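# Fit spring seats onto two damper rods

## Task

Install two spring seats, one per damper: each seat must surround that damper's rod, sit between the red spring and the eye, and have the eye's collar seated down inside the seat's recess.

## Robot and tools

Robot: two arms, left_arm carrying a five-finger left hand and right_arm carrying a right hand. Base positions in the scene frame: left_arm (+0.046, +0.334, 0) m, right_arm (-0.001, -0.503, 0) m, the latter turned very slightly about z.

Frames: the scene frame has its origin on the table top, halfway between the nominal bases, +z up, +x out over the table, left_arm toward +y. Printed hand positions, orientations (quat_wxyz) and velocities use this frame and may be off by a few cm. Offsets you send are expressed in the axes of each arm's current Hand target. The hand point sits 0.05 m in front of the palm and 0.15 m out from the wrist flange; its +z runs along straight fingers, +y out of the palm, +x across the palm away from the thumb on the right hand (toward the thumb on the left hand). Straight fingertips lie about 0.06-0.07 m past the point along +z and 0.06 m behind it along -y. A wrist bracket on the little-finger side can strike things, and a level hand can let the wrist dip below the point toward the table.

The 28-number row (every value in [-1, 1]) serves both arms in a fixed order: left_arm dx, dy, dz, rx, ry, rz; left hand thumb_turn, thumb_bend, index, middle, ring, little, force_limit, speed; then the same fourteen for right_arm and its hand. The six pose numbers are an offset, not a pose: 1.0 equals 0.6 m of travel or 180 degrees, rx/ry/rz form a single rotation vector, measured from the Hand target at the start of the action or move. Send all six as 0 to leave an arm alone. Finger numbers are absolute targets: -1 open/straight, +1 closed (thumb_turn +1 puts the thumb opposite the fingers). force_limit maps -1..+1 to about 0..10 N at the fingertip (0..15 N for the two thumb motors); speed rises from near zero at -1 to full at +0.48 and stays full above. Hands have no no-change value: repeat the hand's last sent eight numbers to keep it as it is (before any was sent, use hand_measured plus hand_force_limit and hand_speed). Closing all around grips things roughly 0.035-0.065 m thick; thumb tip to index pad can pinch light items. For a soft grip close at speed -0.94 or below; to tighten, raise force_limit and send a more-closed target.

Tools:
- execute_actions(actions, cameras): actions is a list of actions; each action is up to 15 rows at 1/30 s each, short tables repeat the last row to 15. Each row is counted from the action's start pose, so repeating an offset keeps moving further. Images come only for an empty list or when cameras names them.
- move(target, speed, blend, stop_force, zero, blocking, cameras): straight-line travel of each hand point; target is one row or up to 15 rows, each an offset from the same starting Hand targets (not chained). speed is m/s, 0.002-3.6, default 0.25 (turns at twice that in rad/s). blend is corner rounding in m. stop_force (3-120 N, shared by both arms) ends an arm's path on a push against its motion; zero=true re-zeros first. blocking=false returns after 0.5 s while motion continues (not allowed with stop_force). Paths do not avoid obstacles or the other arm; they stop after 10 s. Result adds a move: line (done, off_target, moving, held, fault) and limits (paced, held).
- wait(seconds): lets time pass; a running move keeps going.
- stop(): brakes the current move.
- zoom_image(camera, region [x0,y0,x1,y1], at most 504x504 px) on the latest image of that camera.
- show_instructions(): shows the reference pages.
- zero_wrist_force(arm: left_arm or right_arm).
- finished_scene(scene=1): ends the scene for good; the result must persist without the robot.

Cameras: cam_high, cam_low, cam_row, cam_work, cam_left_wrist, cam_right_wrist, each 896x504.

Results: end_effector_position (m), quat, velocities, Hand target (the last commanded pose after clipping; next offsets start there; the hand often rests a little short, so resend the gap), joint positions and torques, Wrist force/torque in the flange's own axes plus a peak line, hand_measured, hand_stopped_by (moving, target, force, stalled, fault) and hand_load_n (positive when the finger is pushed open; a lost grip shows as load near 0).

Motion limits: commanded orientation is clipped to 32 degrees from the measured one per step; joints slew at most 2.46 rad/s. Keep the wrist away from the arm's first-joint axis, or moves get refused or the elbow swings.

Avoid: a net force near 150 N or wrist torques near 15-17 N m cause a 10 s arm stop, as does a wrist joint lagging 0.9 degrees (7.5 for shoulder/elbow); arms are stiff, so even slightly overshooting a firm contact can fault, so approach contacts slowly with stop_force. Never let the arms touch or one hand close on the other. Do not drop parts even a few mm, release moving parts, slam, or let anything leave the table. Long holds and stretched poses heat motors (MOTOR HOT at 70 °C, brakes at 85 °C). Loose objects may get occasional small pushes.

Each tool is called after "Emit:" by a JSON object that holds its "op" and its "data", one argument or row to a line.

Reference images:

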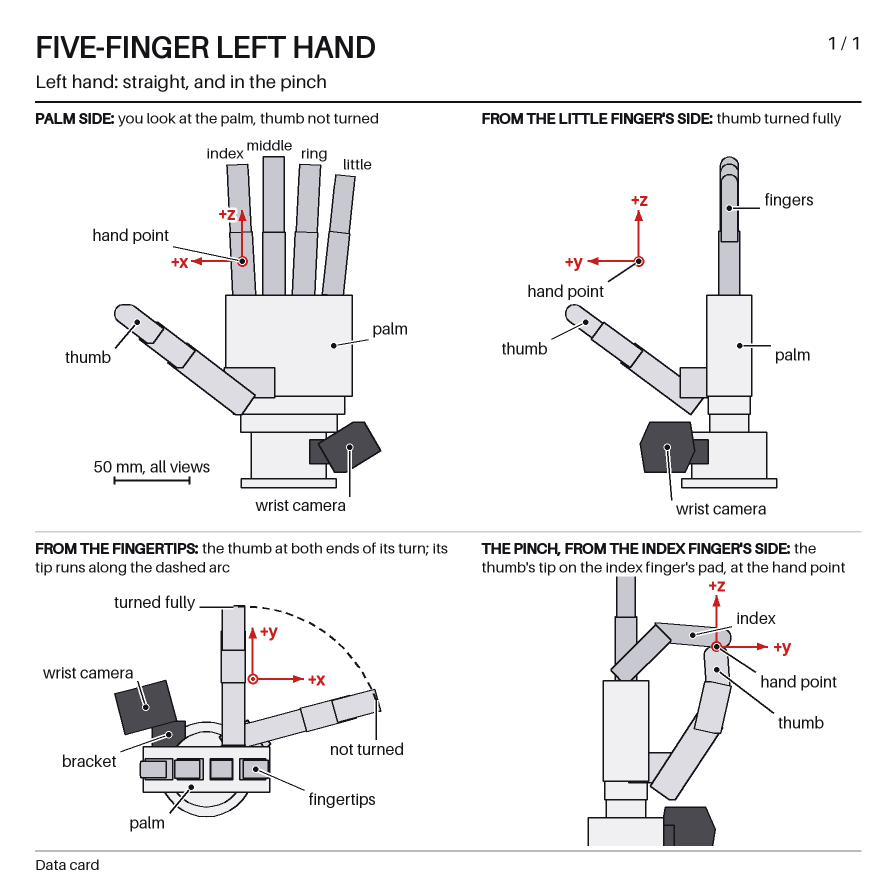

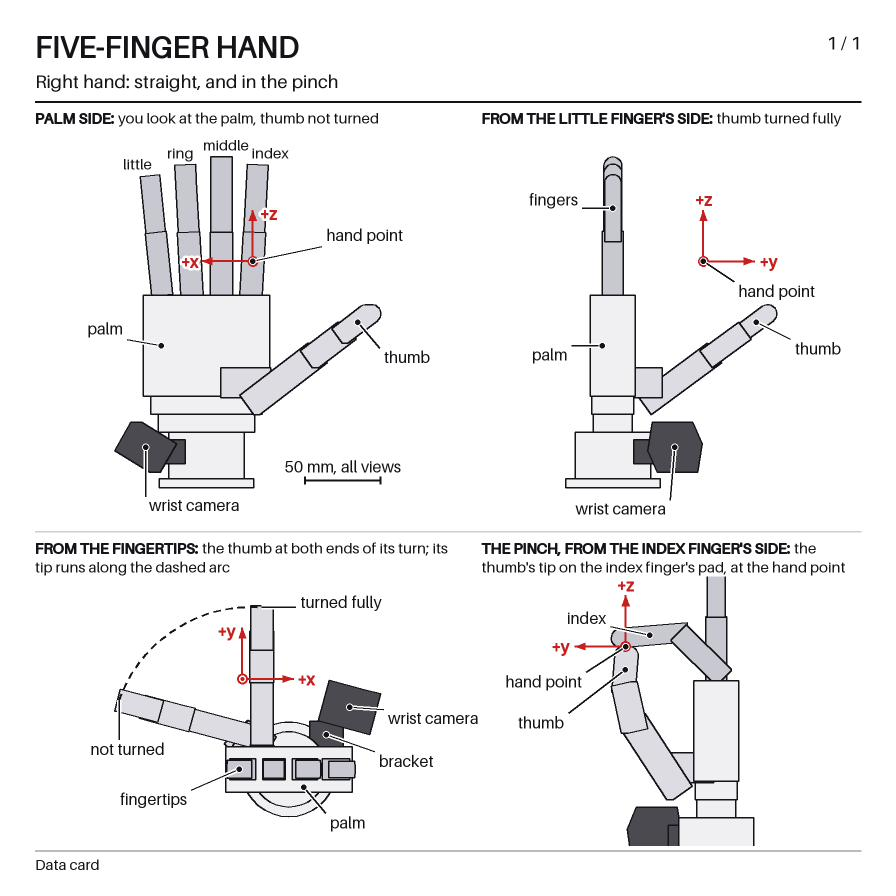

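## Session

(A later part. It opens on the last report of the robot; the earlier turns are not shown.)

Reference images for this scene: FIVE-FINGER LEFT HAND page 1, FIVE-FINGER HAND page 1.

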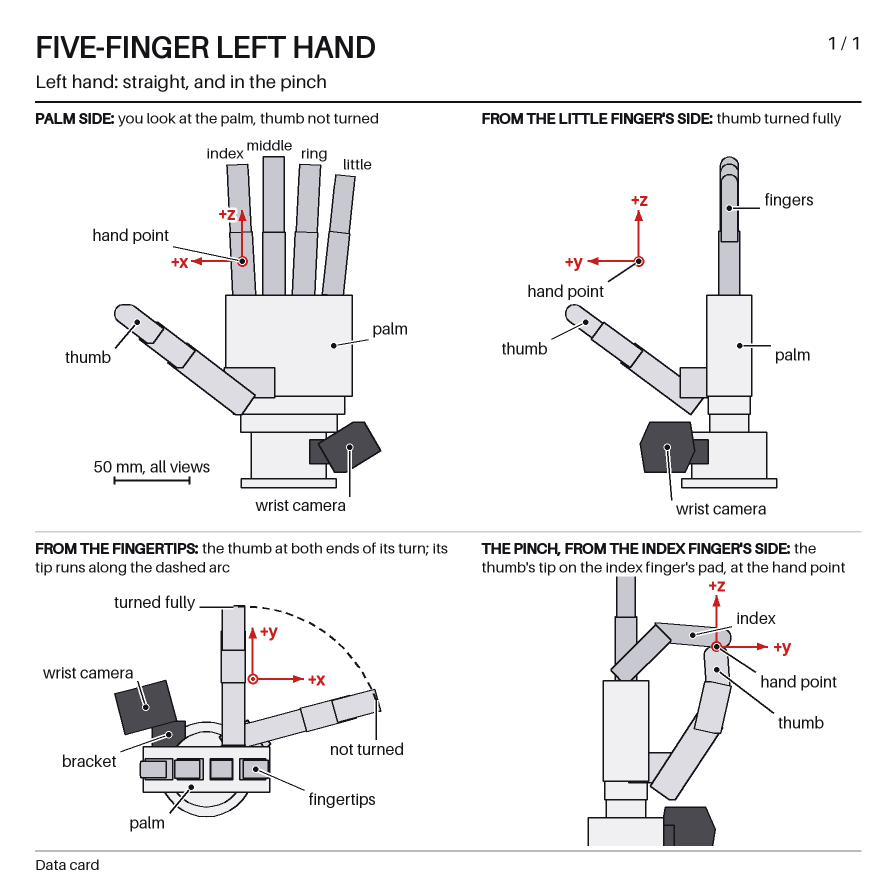

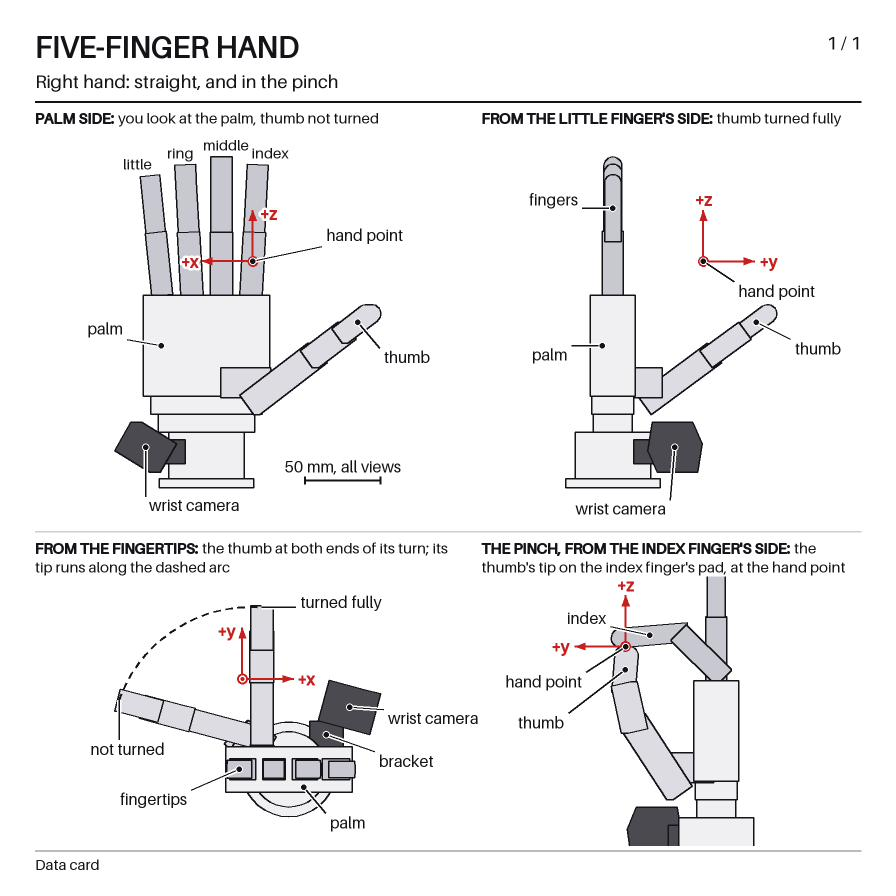

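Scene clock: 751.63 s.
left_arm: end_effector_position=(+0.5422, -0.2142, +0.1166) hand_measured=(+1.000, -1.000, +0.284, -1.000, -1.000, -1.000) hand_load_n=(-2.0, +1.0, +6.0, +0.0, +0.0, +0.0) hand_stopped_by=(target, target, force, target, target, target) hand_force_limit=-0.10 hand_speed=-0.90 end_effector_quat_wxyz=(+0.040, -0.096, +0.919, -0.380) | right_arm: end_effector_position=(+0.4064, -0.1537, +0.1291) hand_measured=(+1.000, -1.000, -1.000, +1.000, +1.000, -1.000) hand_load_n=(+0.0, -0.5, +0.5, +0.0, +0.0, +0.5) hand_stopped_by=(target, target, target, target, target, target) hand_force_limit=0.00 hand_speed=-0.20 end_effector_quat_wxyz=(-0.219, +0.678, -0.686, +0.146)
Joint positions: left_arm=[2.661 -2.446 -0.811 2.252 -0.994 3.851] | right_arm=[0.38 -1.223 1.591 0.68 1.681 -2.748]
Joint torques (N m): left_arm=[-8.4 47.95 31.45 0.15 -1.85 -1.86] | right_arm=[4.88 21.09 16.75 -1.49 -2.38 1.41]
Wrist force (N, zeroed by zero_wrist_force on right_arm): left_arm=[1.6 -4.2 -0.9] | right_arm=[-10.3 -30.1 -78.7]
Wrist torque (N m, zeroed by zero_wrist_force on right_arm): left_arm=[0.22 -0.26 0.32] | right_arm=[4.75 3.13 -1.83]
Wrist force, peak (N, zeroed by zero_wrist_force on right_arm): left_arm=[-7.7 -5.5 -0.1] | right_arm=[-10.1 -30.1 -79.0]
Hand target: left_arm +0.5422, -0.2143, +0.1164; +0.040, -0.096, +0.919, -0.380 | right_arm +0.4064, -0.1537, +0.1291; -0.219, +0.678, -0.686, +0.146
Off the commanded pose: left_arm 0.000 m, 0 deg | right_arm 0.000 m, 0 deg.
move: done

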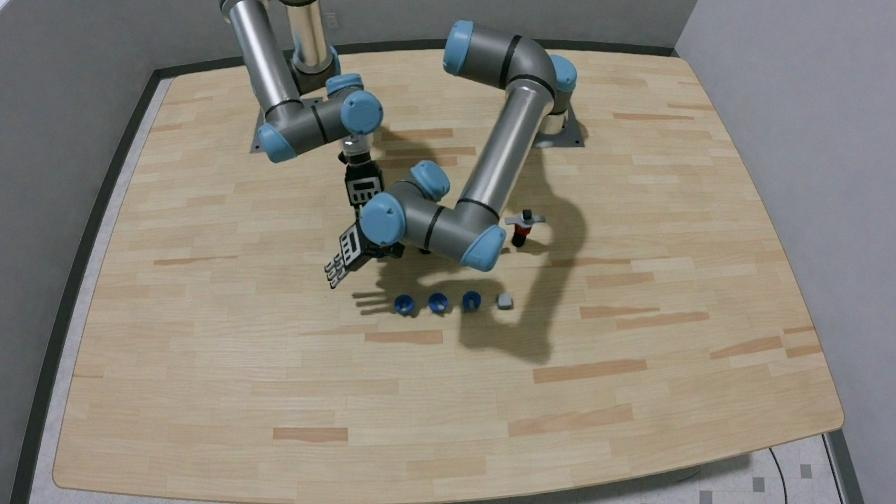

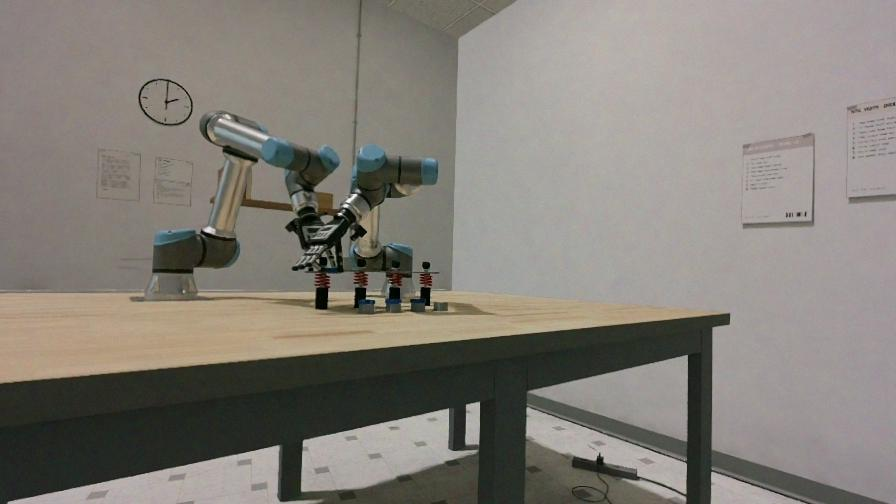

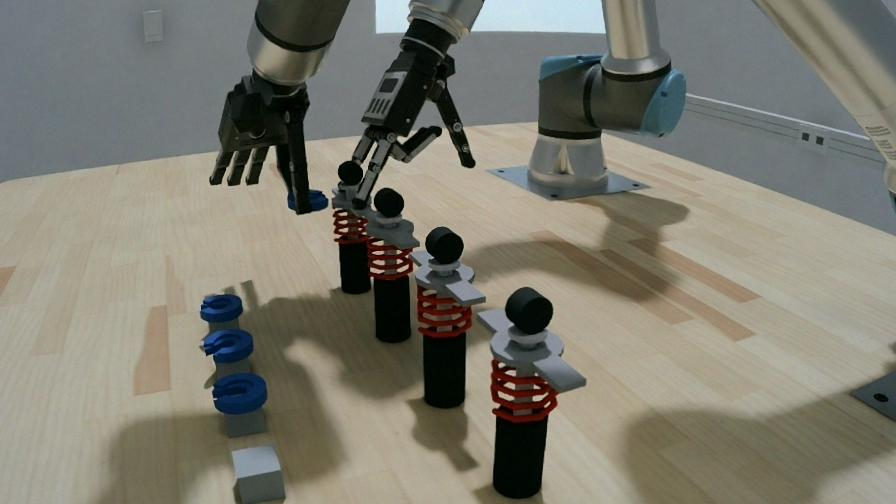

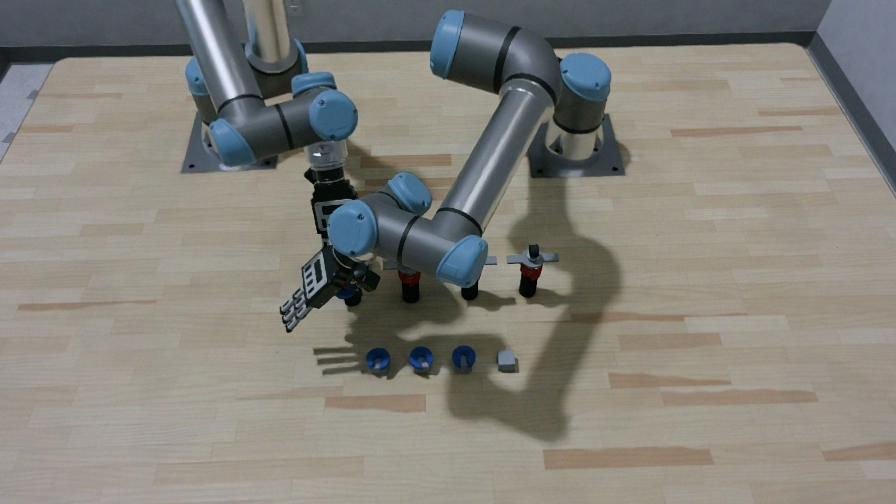

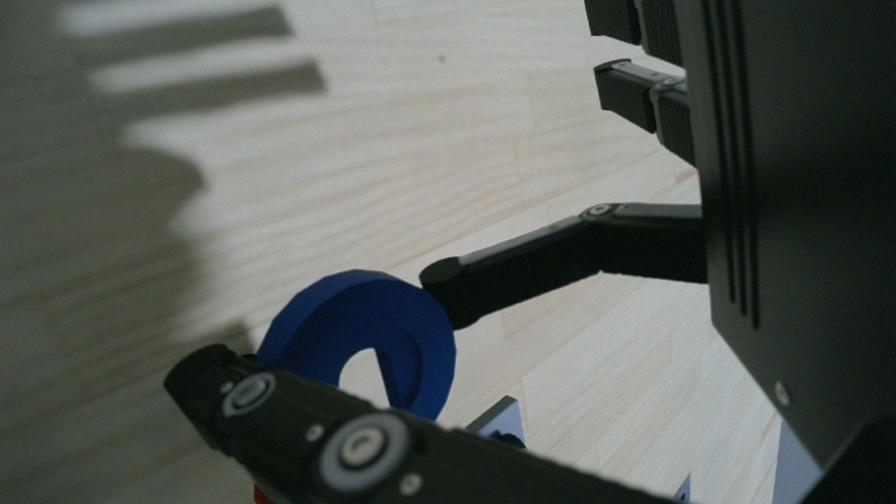

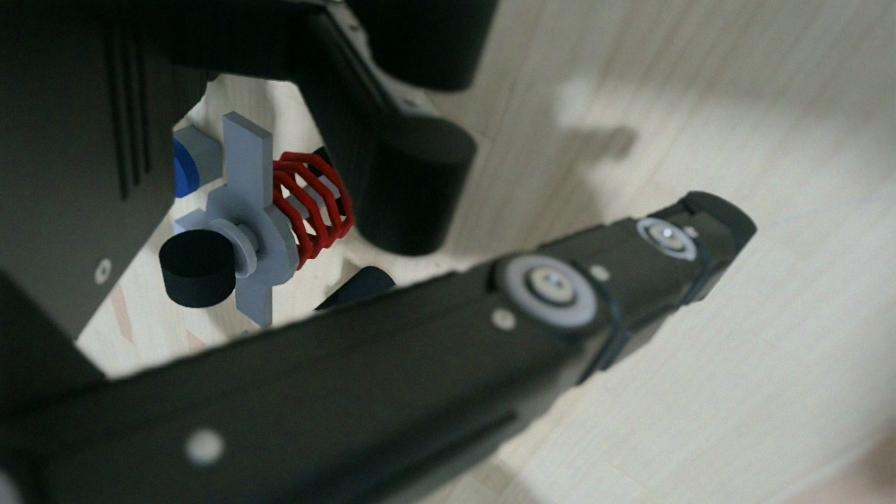

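Emit:
{"op": "move", "data": {
  "target": [0,0,0,0,0,0,1,-1,0.6,-1,-1,-1,-0.1,-0.9,0.00017,0.00083,0.00143,0,0,0,1,-1,-1,1,1,-1,0,-0.2],
  "speed": 0.01
}}

Emit:
{"op": "move", "data": {
  "target": [0.0303,0.0009,-0.0009,0,0,0,1,-1,0.6,-1,-1,-1,-0.1,-0.9,0,0,0,0,0,0,1,-1,-1,1,1,-1,0,-0.2],
  "speed": 0.02,
  "stop_force": 6,
  "cameras": ["all"]
}}

Emit:
{"op": "zoom_image", "data": {
  "camera": "cam_low",
  "region": [300, 240, 350, 290]
}}

Emit:
{"op": "zoom_image", "data": {
  "camera": "cam_work",
  "region": [320, 250, 390, 320]
}}

Emit:
{"op": "zoom_image", "data": {
  "camera": "cam_row",
  "region": [270, 140, 380, 230]
}}

Scene clock: 781.63 s.
left_arm: end_effector_position=(+0.5422, -0.2143, +0.1164) hand_measured=(+1.000, -1.000, +0.284, -1.000, -1.000, -1.000) hand_load_n=(-2.0, +1.0, +6.0, +0.0, +0.0, +0.0) hand_stopped_by=(target, target, force, target, target, target) hand_force_limit=-0.10 hand_speed=-0.90 end_effector_quat_wxyz=(+0.040, -0.096, +0.919, -0.380) | right_arm: end_effector_position=(+0.4064, -0.1537, +0.1282) hand_measured=(+1.000, -1.000, -1.000, +1.000, +1.000, -1.000) hand_load_n=(+0.0, +0.0, +0.5, +0.0, +0.0, +0.5) hand_stopped_by=(target, target, target, target, target, target) hand_force_limit=0.00 hand_speed=-0.20 end_effector_quat_wxyz=(-0.219, +0.678, -0.686, +0.146)
Joint positions: left_arm=[2.661 -2.446 -0.811 2.252 -0.994 3.851] | right_arm=[0.38 -1.222 1.593 0.678 1.681 -2.748]
Joint torques (N m): left_arm=[-8.04 48.37 31.67 0.19 -1.97 -1.84] | right_arm=[4.92 28.08 18.77 -1.85 -2.35 1.48]
Wrist force (N, zeroed by zero_wrist_force on right_arm): left_arm=[1.6 -4.3 -0.7] | right_arm=[-10.4 -31.8 -85.3]
Wrist torque (N m, zeroed by zero_wrist_force on right_arm): left_arm=[0.20 -0.26 0.32] | right_arm=[5.23 3.35 -1.92]
Wrist force, peak (N, zeroed by zero_wrist_force on right_arm): left_arm=[1.6 -4.5 -0.8] | right_arm=[-10.6 -31.8 -85.5]
Hand target: left_arm +0.5422, -0.2143, +0.1164; +0.040, -0.096, +0.919, -0.380 | right_arm +0.4064, -0.1537, +0.1281; -0.219, +0.678, -0.686, +0.146
Off the commanded pose: left_arm 0.000 m, 0 deg | right_arm 0.000 m, 0 deg.
move: done

Scene clock: 783.17 s.
left_arm: end_effector_position=(+0.5353, -0.2155, +0.1164) hand_measured=(+1.000, -1.000, +0.284, -1.000, -1.000, -1.000) hand_load_n=(-5.0, +1.0, +6.5, +0.0, +0.0, +0.0) hand_stopped_by=(target, target, force, target, target, target) hand_force_limit=-0.10 hand_speed=-0.90 end_effector_quat_wxyz=(+0.040, -0.096, +0.919, -0.380) | right_arm: end_effector_position=(+0.4064, -0.1537, +0.1281) hand_measured=(+1.000, -1.000, -1.000, +1.000, +1.000, -1.000) hand_load_n=(+0.0, -0.5, +0.5, +0.0, +0.0, +0.5) hand_stopped_by=(target, target, target, target, target, target) hand_force_limit=0.00 hand_speed=-0.20 end_effector_quat_wxyz=(-0.219, +0.678, -0.686, +0.146)
Joint positions: left_arm=[2.654 -2.43 -0.839 2.268 -0.998 3.844] | right_arm=[0.38 -1.222 1.593 0.678 1.681 -2.748]
Joint torques (N m): left_arm=[6.13 47.22 30.75 -3.23 4.06 1.85] | right_arm=[4.68 23.58 17.11 0.83 -1.92 1.55]
Wrist force (N, zeroed by zero_wrist_force on right_arm): left_arm=[0.0 -3.7 -1.3] | right_arm=[-9.7 -32.9 -83.4]
Wrist torque (N m, zeroed by zero_wrist_force on right_arm): left_arm=[0.21 -0.21 0.38] | right_arm=[5.19 3.22 -1.90]
Wrist force, peak (N, zeroed by zero_wrist_force on right_arm): left_arm=[-4.4 -6.4 -0.9] | right_arm=[-10.6 -32.2 -85.9]
Hand target: left_arm +0.5353, -0.2155, +0.1164; +0.040, -0.096, +0.919, -0.380 (not the last commanded pose) | right_arm +0.4064, -0.1537, +0.1281; -0.219, +0.678, -0.686, +0.146
Off the commanded pose: left_arm 0.011 m, 0 deg | right_arm 0.000 m, 0 deg.
move: contact (left_arm)

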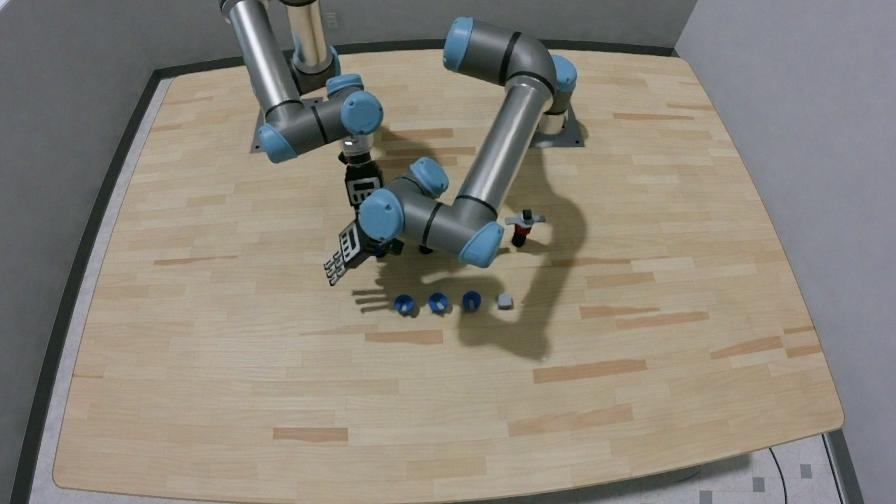

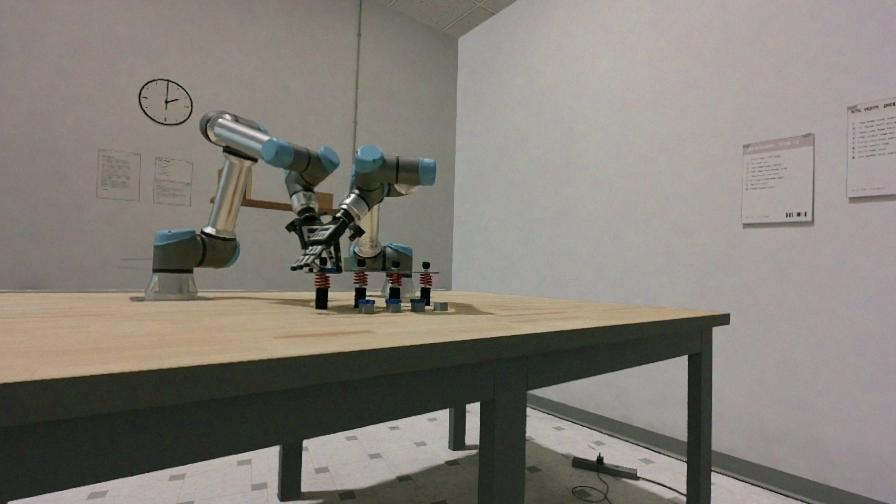

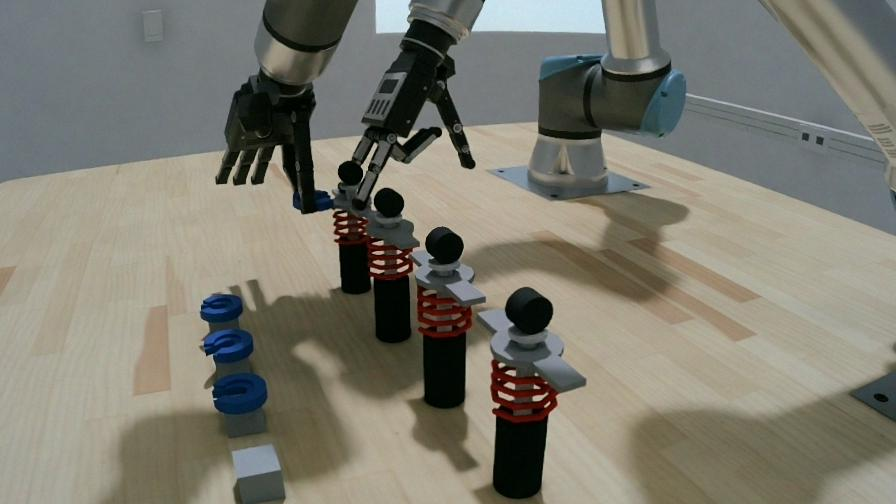

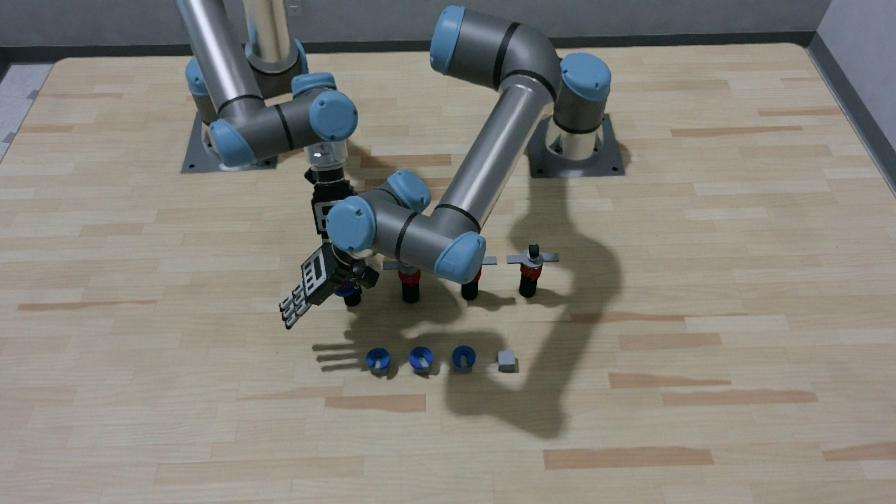

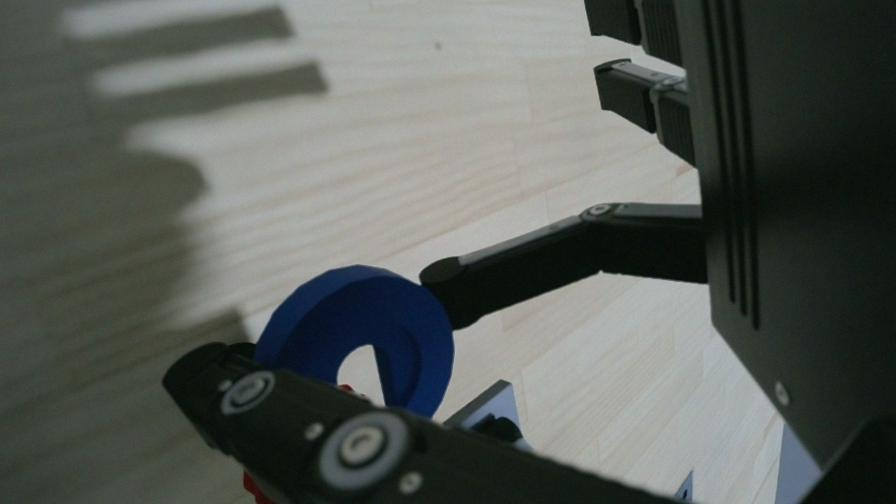

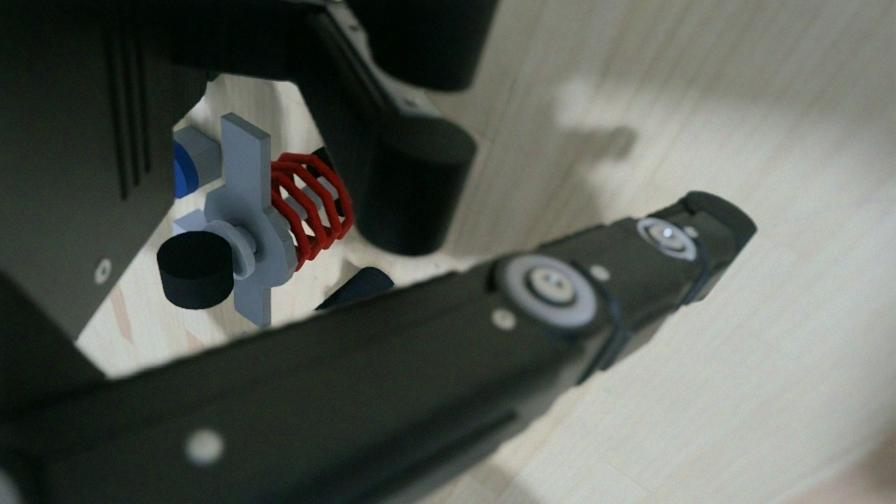

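Scaled by 10.080.

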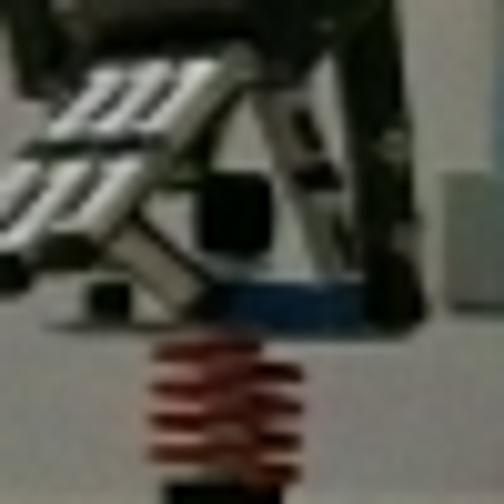

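Scaled by 7.200.

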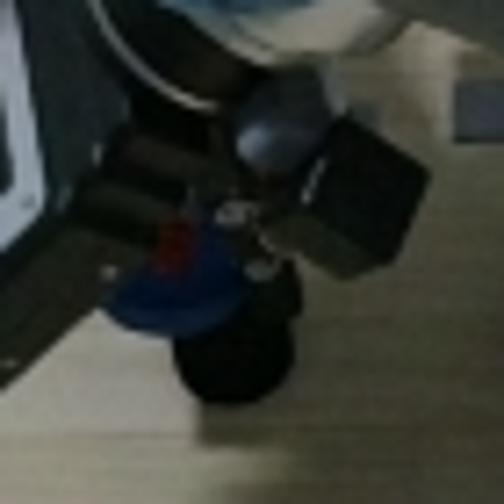

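Scaled by 4.582.

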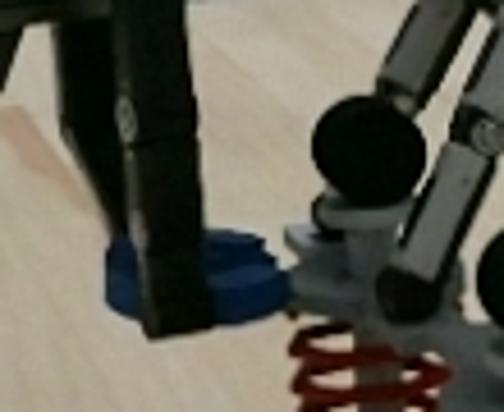

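Emit:
{"op": "move", "data": {
  "target": [
    [-0.0049,-0.0007,0.0007,0,0,0,1,-1,0.6,-1,-1,-1,-0.1,-0.9,0,0,0,0,0,0,1,-1,-1,1,1,-1,0,-0.2],
    [-0.0049,-0.0060,-0.0046,0,0,0,1,-1,0.6,-1,-1,-1,-0.1,-0.9,0,0,0,0,0,0,1,-1,-1,1,1,-1,0,-0.2]
  ],
  "speed": 0.02
}}

Emit:
{"op": "move", "data": {
  "target": [0.0125,0.0004,-0.0007,0,0,0,1,-1,0.6,-1,-1,-1,-0.1,-0.9,0,0,0,0,0,0,1,-1,-1,1,1,-1,0,-0.2],
  "speed": 0.02,
  "stop_force": 5,
  "cameras": ["cam_low","cam_row","cam_left_wrist","cam_work"]
}}

Emit:
{"op": "zoom_image", "data": {
  "camera": "cam_low",
  "region": [300, 240, 350, 290]
}}

Emit:
{"op": "zoom_image", "data": {
  "camera": "cam_row",
  "region": [290, 150, 370, 220]
}}

Scene clock: 793.43 s.
left_arm: end_effector_position=(+0.5382, -0.2155, +0.1208) hand_measured=(+1.000, -1.000, +0.284, -1.000, -1.000, -1.000) hand_load_n=(-2.5, +1.5, +7.5, +0.0, +0.0, +0.0) hand_stopped_by=(target, target, force, target, target, target) hand_force_limit=-0.10 hand_speed=-0.90 end_effector_quat_wxyz=(+0.040, -0.096, +0.919, -0.380) | right_arm: end_effector_position=(+0.4064, -0.1537, +0.1281) hand_measured=(+1.000, -1.000, -1.000, +1.000, +1.000, -1.000) hand_load_n=(+0.0, +0.0, +0.5, +0.0, +0.0, +0.5) hand_stopped_by=(target, target, target, target, target, target) hand_force_limit=0.00 hand_speed=-0.20 end_effector_quat_wxyz=(-0.219, +0.678, -0.686, +0.146)
Joint positions: left_arm=[2.657 -2.436 -0.817 2.251 -0.997 3.847] | right_arm=[0.38 -1.222 1.593 0.678 1.681 -2.748]
Joint torques (N m): left_arm=[8 67.9 31.45 -2.92 3.53 1.94] | right_arm=[4.06 12.94 12.14 3.94 -0.97 1.49]
Wrist force (N, zeroed by zero_wrist_force on right_arm): left_arm=[1.6 -4.6 -0.9] | right_arm=[-9.8 -33.1 -83.3]
Wrist torque (N m, zeroed by zero_wrist_force on right_arm): left_arm=[0.13 -0.27 0.33] | right_arm=[5.19 3.21 -1.91]
Wrist force, peak (N, zeroed by zero_wrist_force on right_arm): left_arm=[1.9 -4.9 -0.6] | right_arm=[-9.8 -32.9 -83.9]
Hand target: left_arm +0.5383, -0.2155, +0.1209; +0.040, -0.096, +0.919, -0.380 | right_arm +0.4064, -0.1537, +0.1281; -0.219, +0.678, -0.686, +0.146
Off the commanded pose: left_arm 0.000 m, 0 deg | right_arm 0.000 m, 0 deg.
move: done

Scene clock: 794.90 s.
left_arm: end_effector_position=(+0.5308, -0.2166, +0.1211) hand_measured=(+1.000, -1.000, +0.284, -1.000, -1.000, -1.000) hand_load_n=(-2.5, +1.5, +7.5, +0.0, +0.0, +0.0) hand_stopped_by=(target, target, force, target, target, target) hand_force_limit=-0.10 hand_speed=-0.90 end_effector_quat_wxyz=(+0.040, -0.096, +0.919, -0.380) | right_arm: end_effector_position=(+0.4064, -0.1537, +0.1281) hand_measured=(+1.000, -1.000, -1.000, +1.000, +1.000, -1.000) hand_load_n=(+0.0, +0.0, +0.0, +0.5, +0.0, +0.5) hand_stopped_by=(target, target, target, target, target, target) hand_force_limit=0.00 hand_speed=-0.20 end_effector_quat_wxyz=(-0.219, +0.678, -0.686, +0.146)
Joint positions: left_arm=[2.649 -2.419 -0.846 2.267 -1.001 3.839] | right_arm=[0.38 -1.222 1.593 0.678 1.681 -2.748]
Joint torques (N m): left_arm=[-8.2 67.15 6.07 0.19 -1.89 -2.08] | right_arm=[2.15 8.21 10.63 3.98 -0.81 1.62]
Wrist force (N, zeroed by zero_wrist_force on right_arm): left_arm=[1.8 -4.5 -0.9] | right_arm=[-10.1 -32.9 -83.5]
Wrist torque (N m, zeroed by zero_wrist_force on right_arm): left_arm=[0.15 -0.29 0.33] | right_arm=[5.25 3.26 -1.93]
Wrist force, peak (N, zeroed by zero_wrist_force on right_arm): left_arm=[1.8 -4.8 -1.0] | right_arm=[-10.0 -33.3 -83.4]
Hand target: left_arm +0.5308, -0.2166, +0.1211; +0.040, -0.096, +0.919, -0.380 | right_arm +0.4064, -0.1537, +0.1281; -0.219, +0.678, -0.686, +0.146
Off the commanded pose: left_arm 0.000 m, 0 deg | right_arm 0.000 m, 0 deg.
move: done
Images, in order (width x height): cam_low 896x504, cam_row 896x504, cam_work 896x504, cam_left_wrist 896x504.

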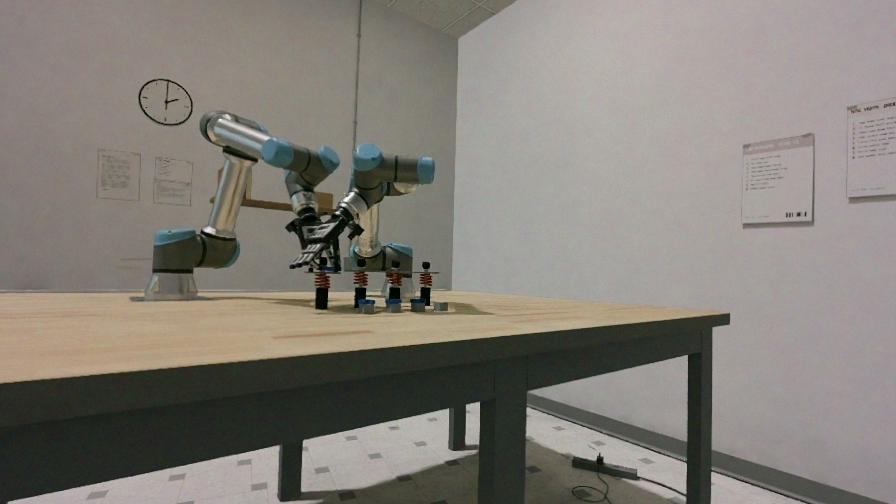

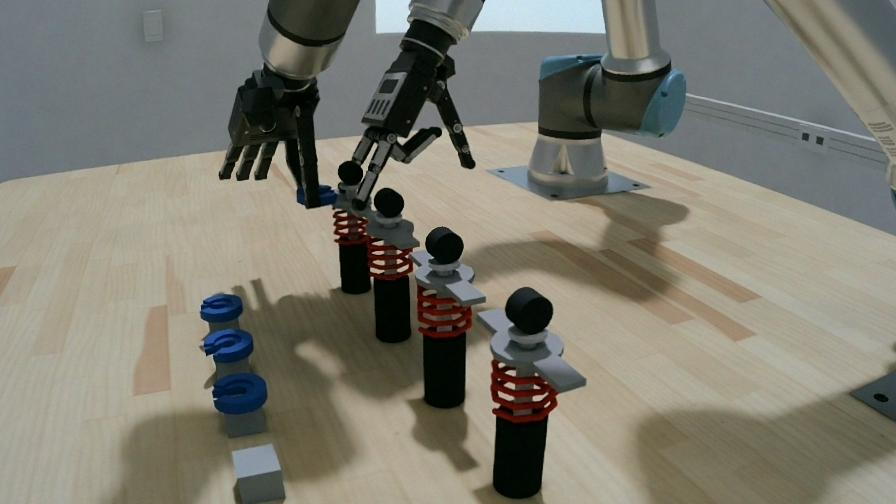

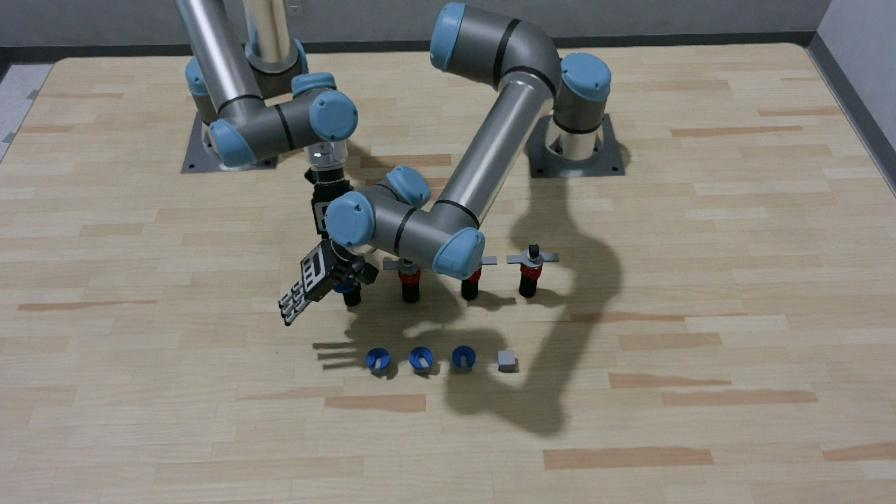

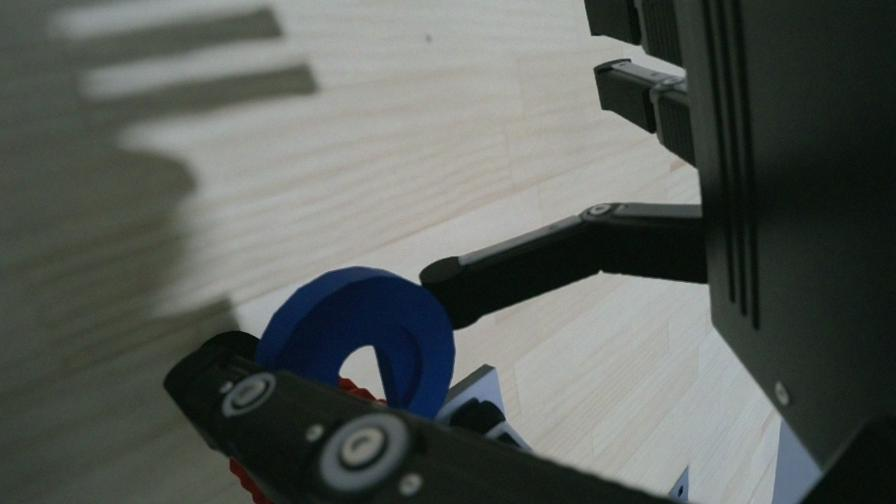

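Scaled by 10.080.

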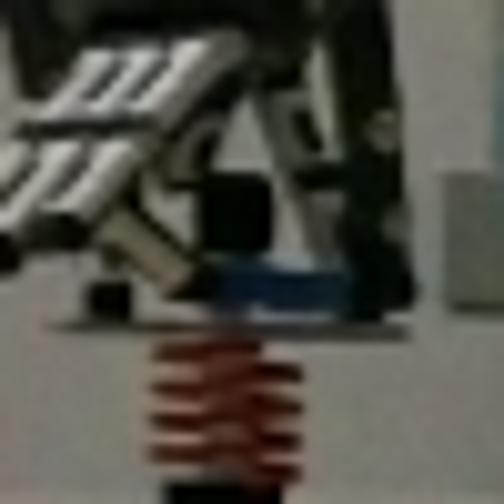

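Scaled by 6.300.

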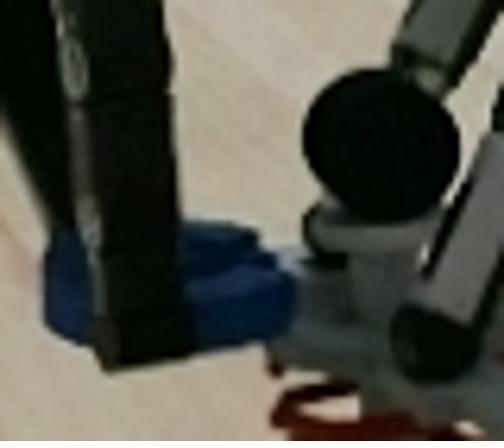

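Emit:
{"op": "move", "data": {
  "target": [0,0.0083,0.0083,0,0,0,1,-1,0.6,-1,-1,-1,-0.1,-0.9,0,0,0,0,0,0,1,-1,-1,1,1,-1,0,-0.2],
  "speed": 0.005,
  "stop_force": 3,
  "cameras": ["cam_low","cam_row"]
}}

Emit:
{"op": "zoom_image", "data": {
  "camera": "cam_low",
  "region": [300, 240, 350, 290]
}}

Emit:
{"op": "zoom_image", "data": {
  "camera": "cam_row",
  "region": [290, 150, 370, 220]
}}

Scene clock: 801.67 s.
left_arm: end_effector_position=(+0.5308, -0.2166, +0.1140) hand_measured=(+1.000, -1.000, +0.284, -1.000, -1.000, -1.000) hand_load_n=(-2.5, +1.0, +6.5, +0.0, +0.0, +0.0) hand_stopped_by=(target, target, force, target, target, target) hand_force_limit=-0.10 hand_speed=-0.90 end_effector_quat_wxyz=(+0.040, -0.096, +0.919, -0.380) | right_arm: end_effector_position=(+0.4064, -0.1537, +0.1281) hand_measured=(+1.000, -1.000, -1.000, +1.000, +1.000, -1.000) hand_load_n=(+0.0, +0.0, +0.0, +0.0, +0.0, +0.5) hand_stopped_by=(target, target, target, target, target, target) hand_force_limit=0.00 hand_speed=-0.20 end_effector_quat_wxyz=(-0.219, +0.678, -0.686, +0.146)
Joint positions: left_arm=[2.649 -2.422 -0.859 2.283 -1.001 3.839] | right_arm=[0.38 -1.222 1.593 0.678 1.681 -2.748]
Joint torques (N m): left_arm=[-5.19 46.54 5.26 0.21 -1.39 0.12] | right_arm=[0.54 7.31 7.18 3.97 0.3 1.63]
Wrist force (N, zeroed by zero_wrist_force on right_arm): left_arm=[1.4 -5.0 -1.1] | right_arm=[-10.3 -32.7 -83.3]
Wrist torque (N m, zeroed by zero_wrist_force on right_arm): left_arm=[0.09 -0.25 0.33] | right_arm=[5.25 3.27 -1.94]
Wrist force, peak (N, zeroed by zero_wrist_force on right_arm): left_arm=[1.5 -5.3 -1.3] | right_arm=[-10.0 -32.9 -83.7]
Hand target: left_arm +0.5308, -0.2166, +0.1140; +0.040, -0.096, +0.919, -0.380 | right_arm +0.4064, -0.1537, +0.1281; -0.219, +0.678, -0.686, +0.146
Off the commanded pose: left_arm 0.000 m, 0 deg | right_arm 0.000 m, 0 deg.
move: done

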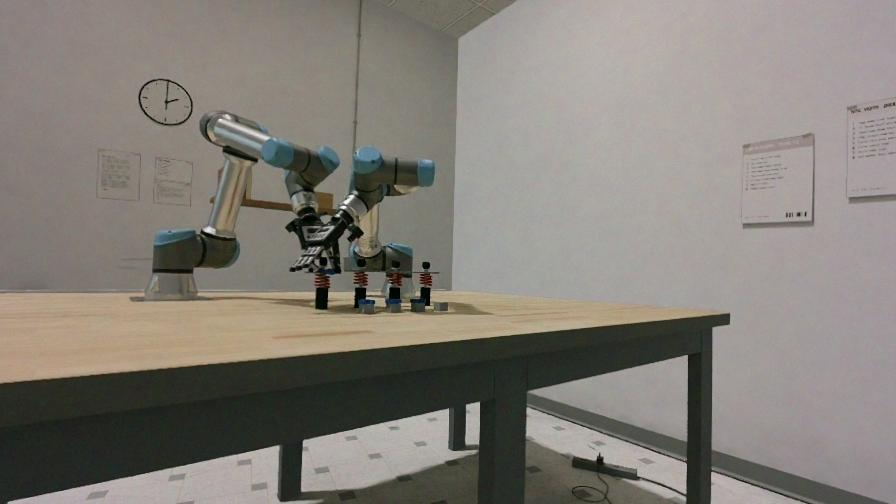

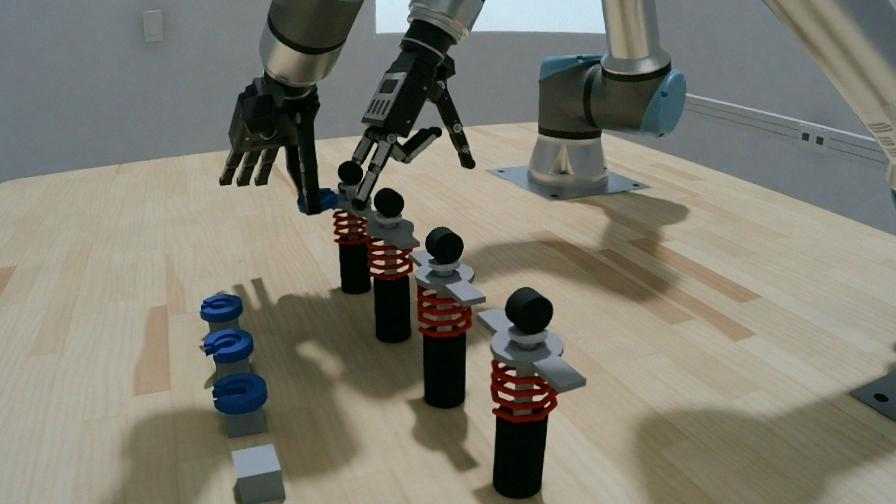

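Scaled by 10.080.

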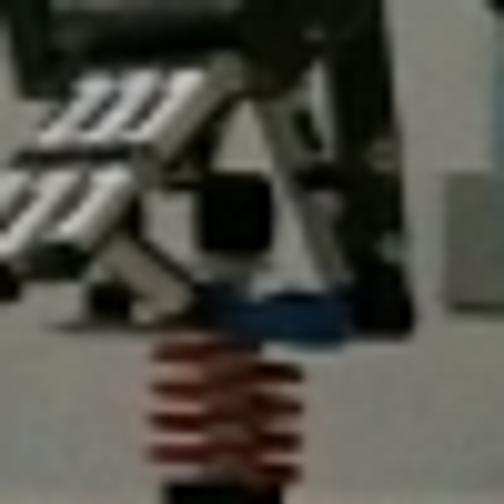

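Scaled by 6.300.

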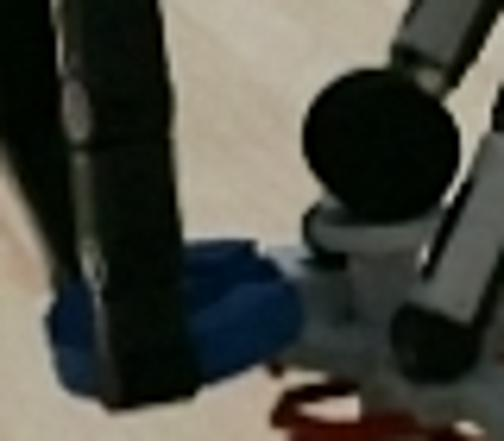

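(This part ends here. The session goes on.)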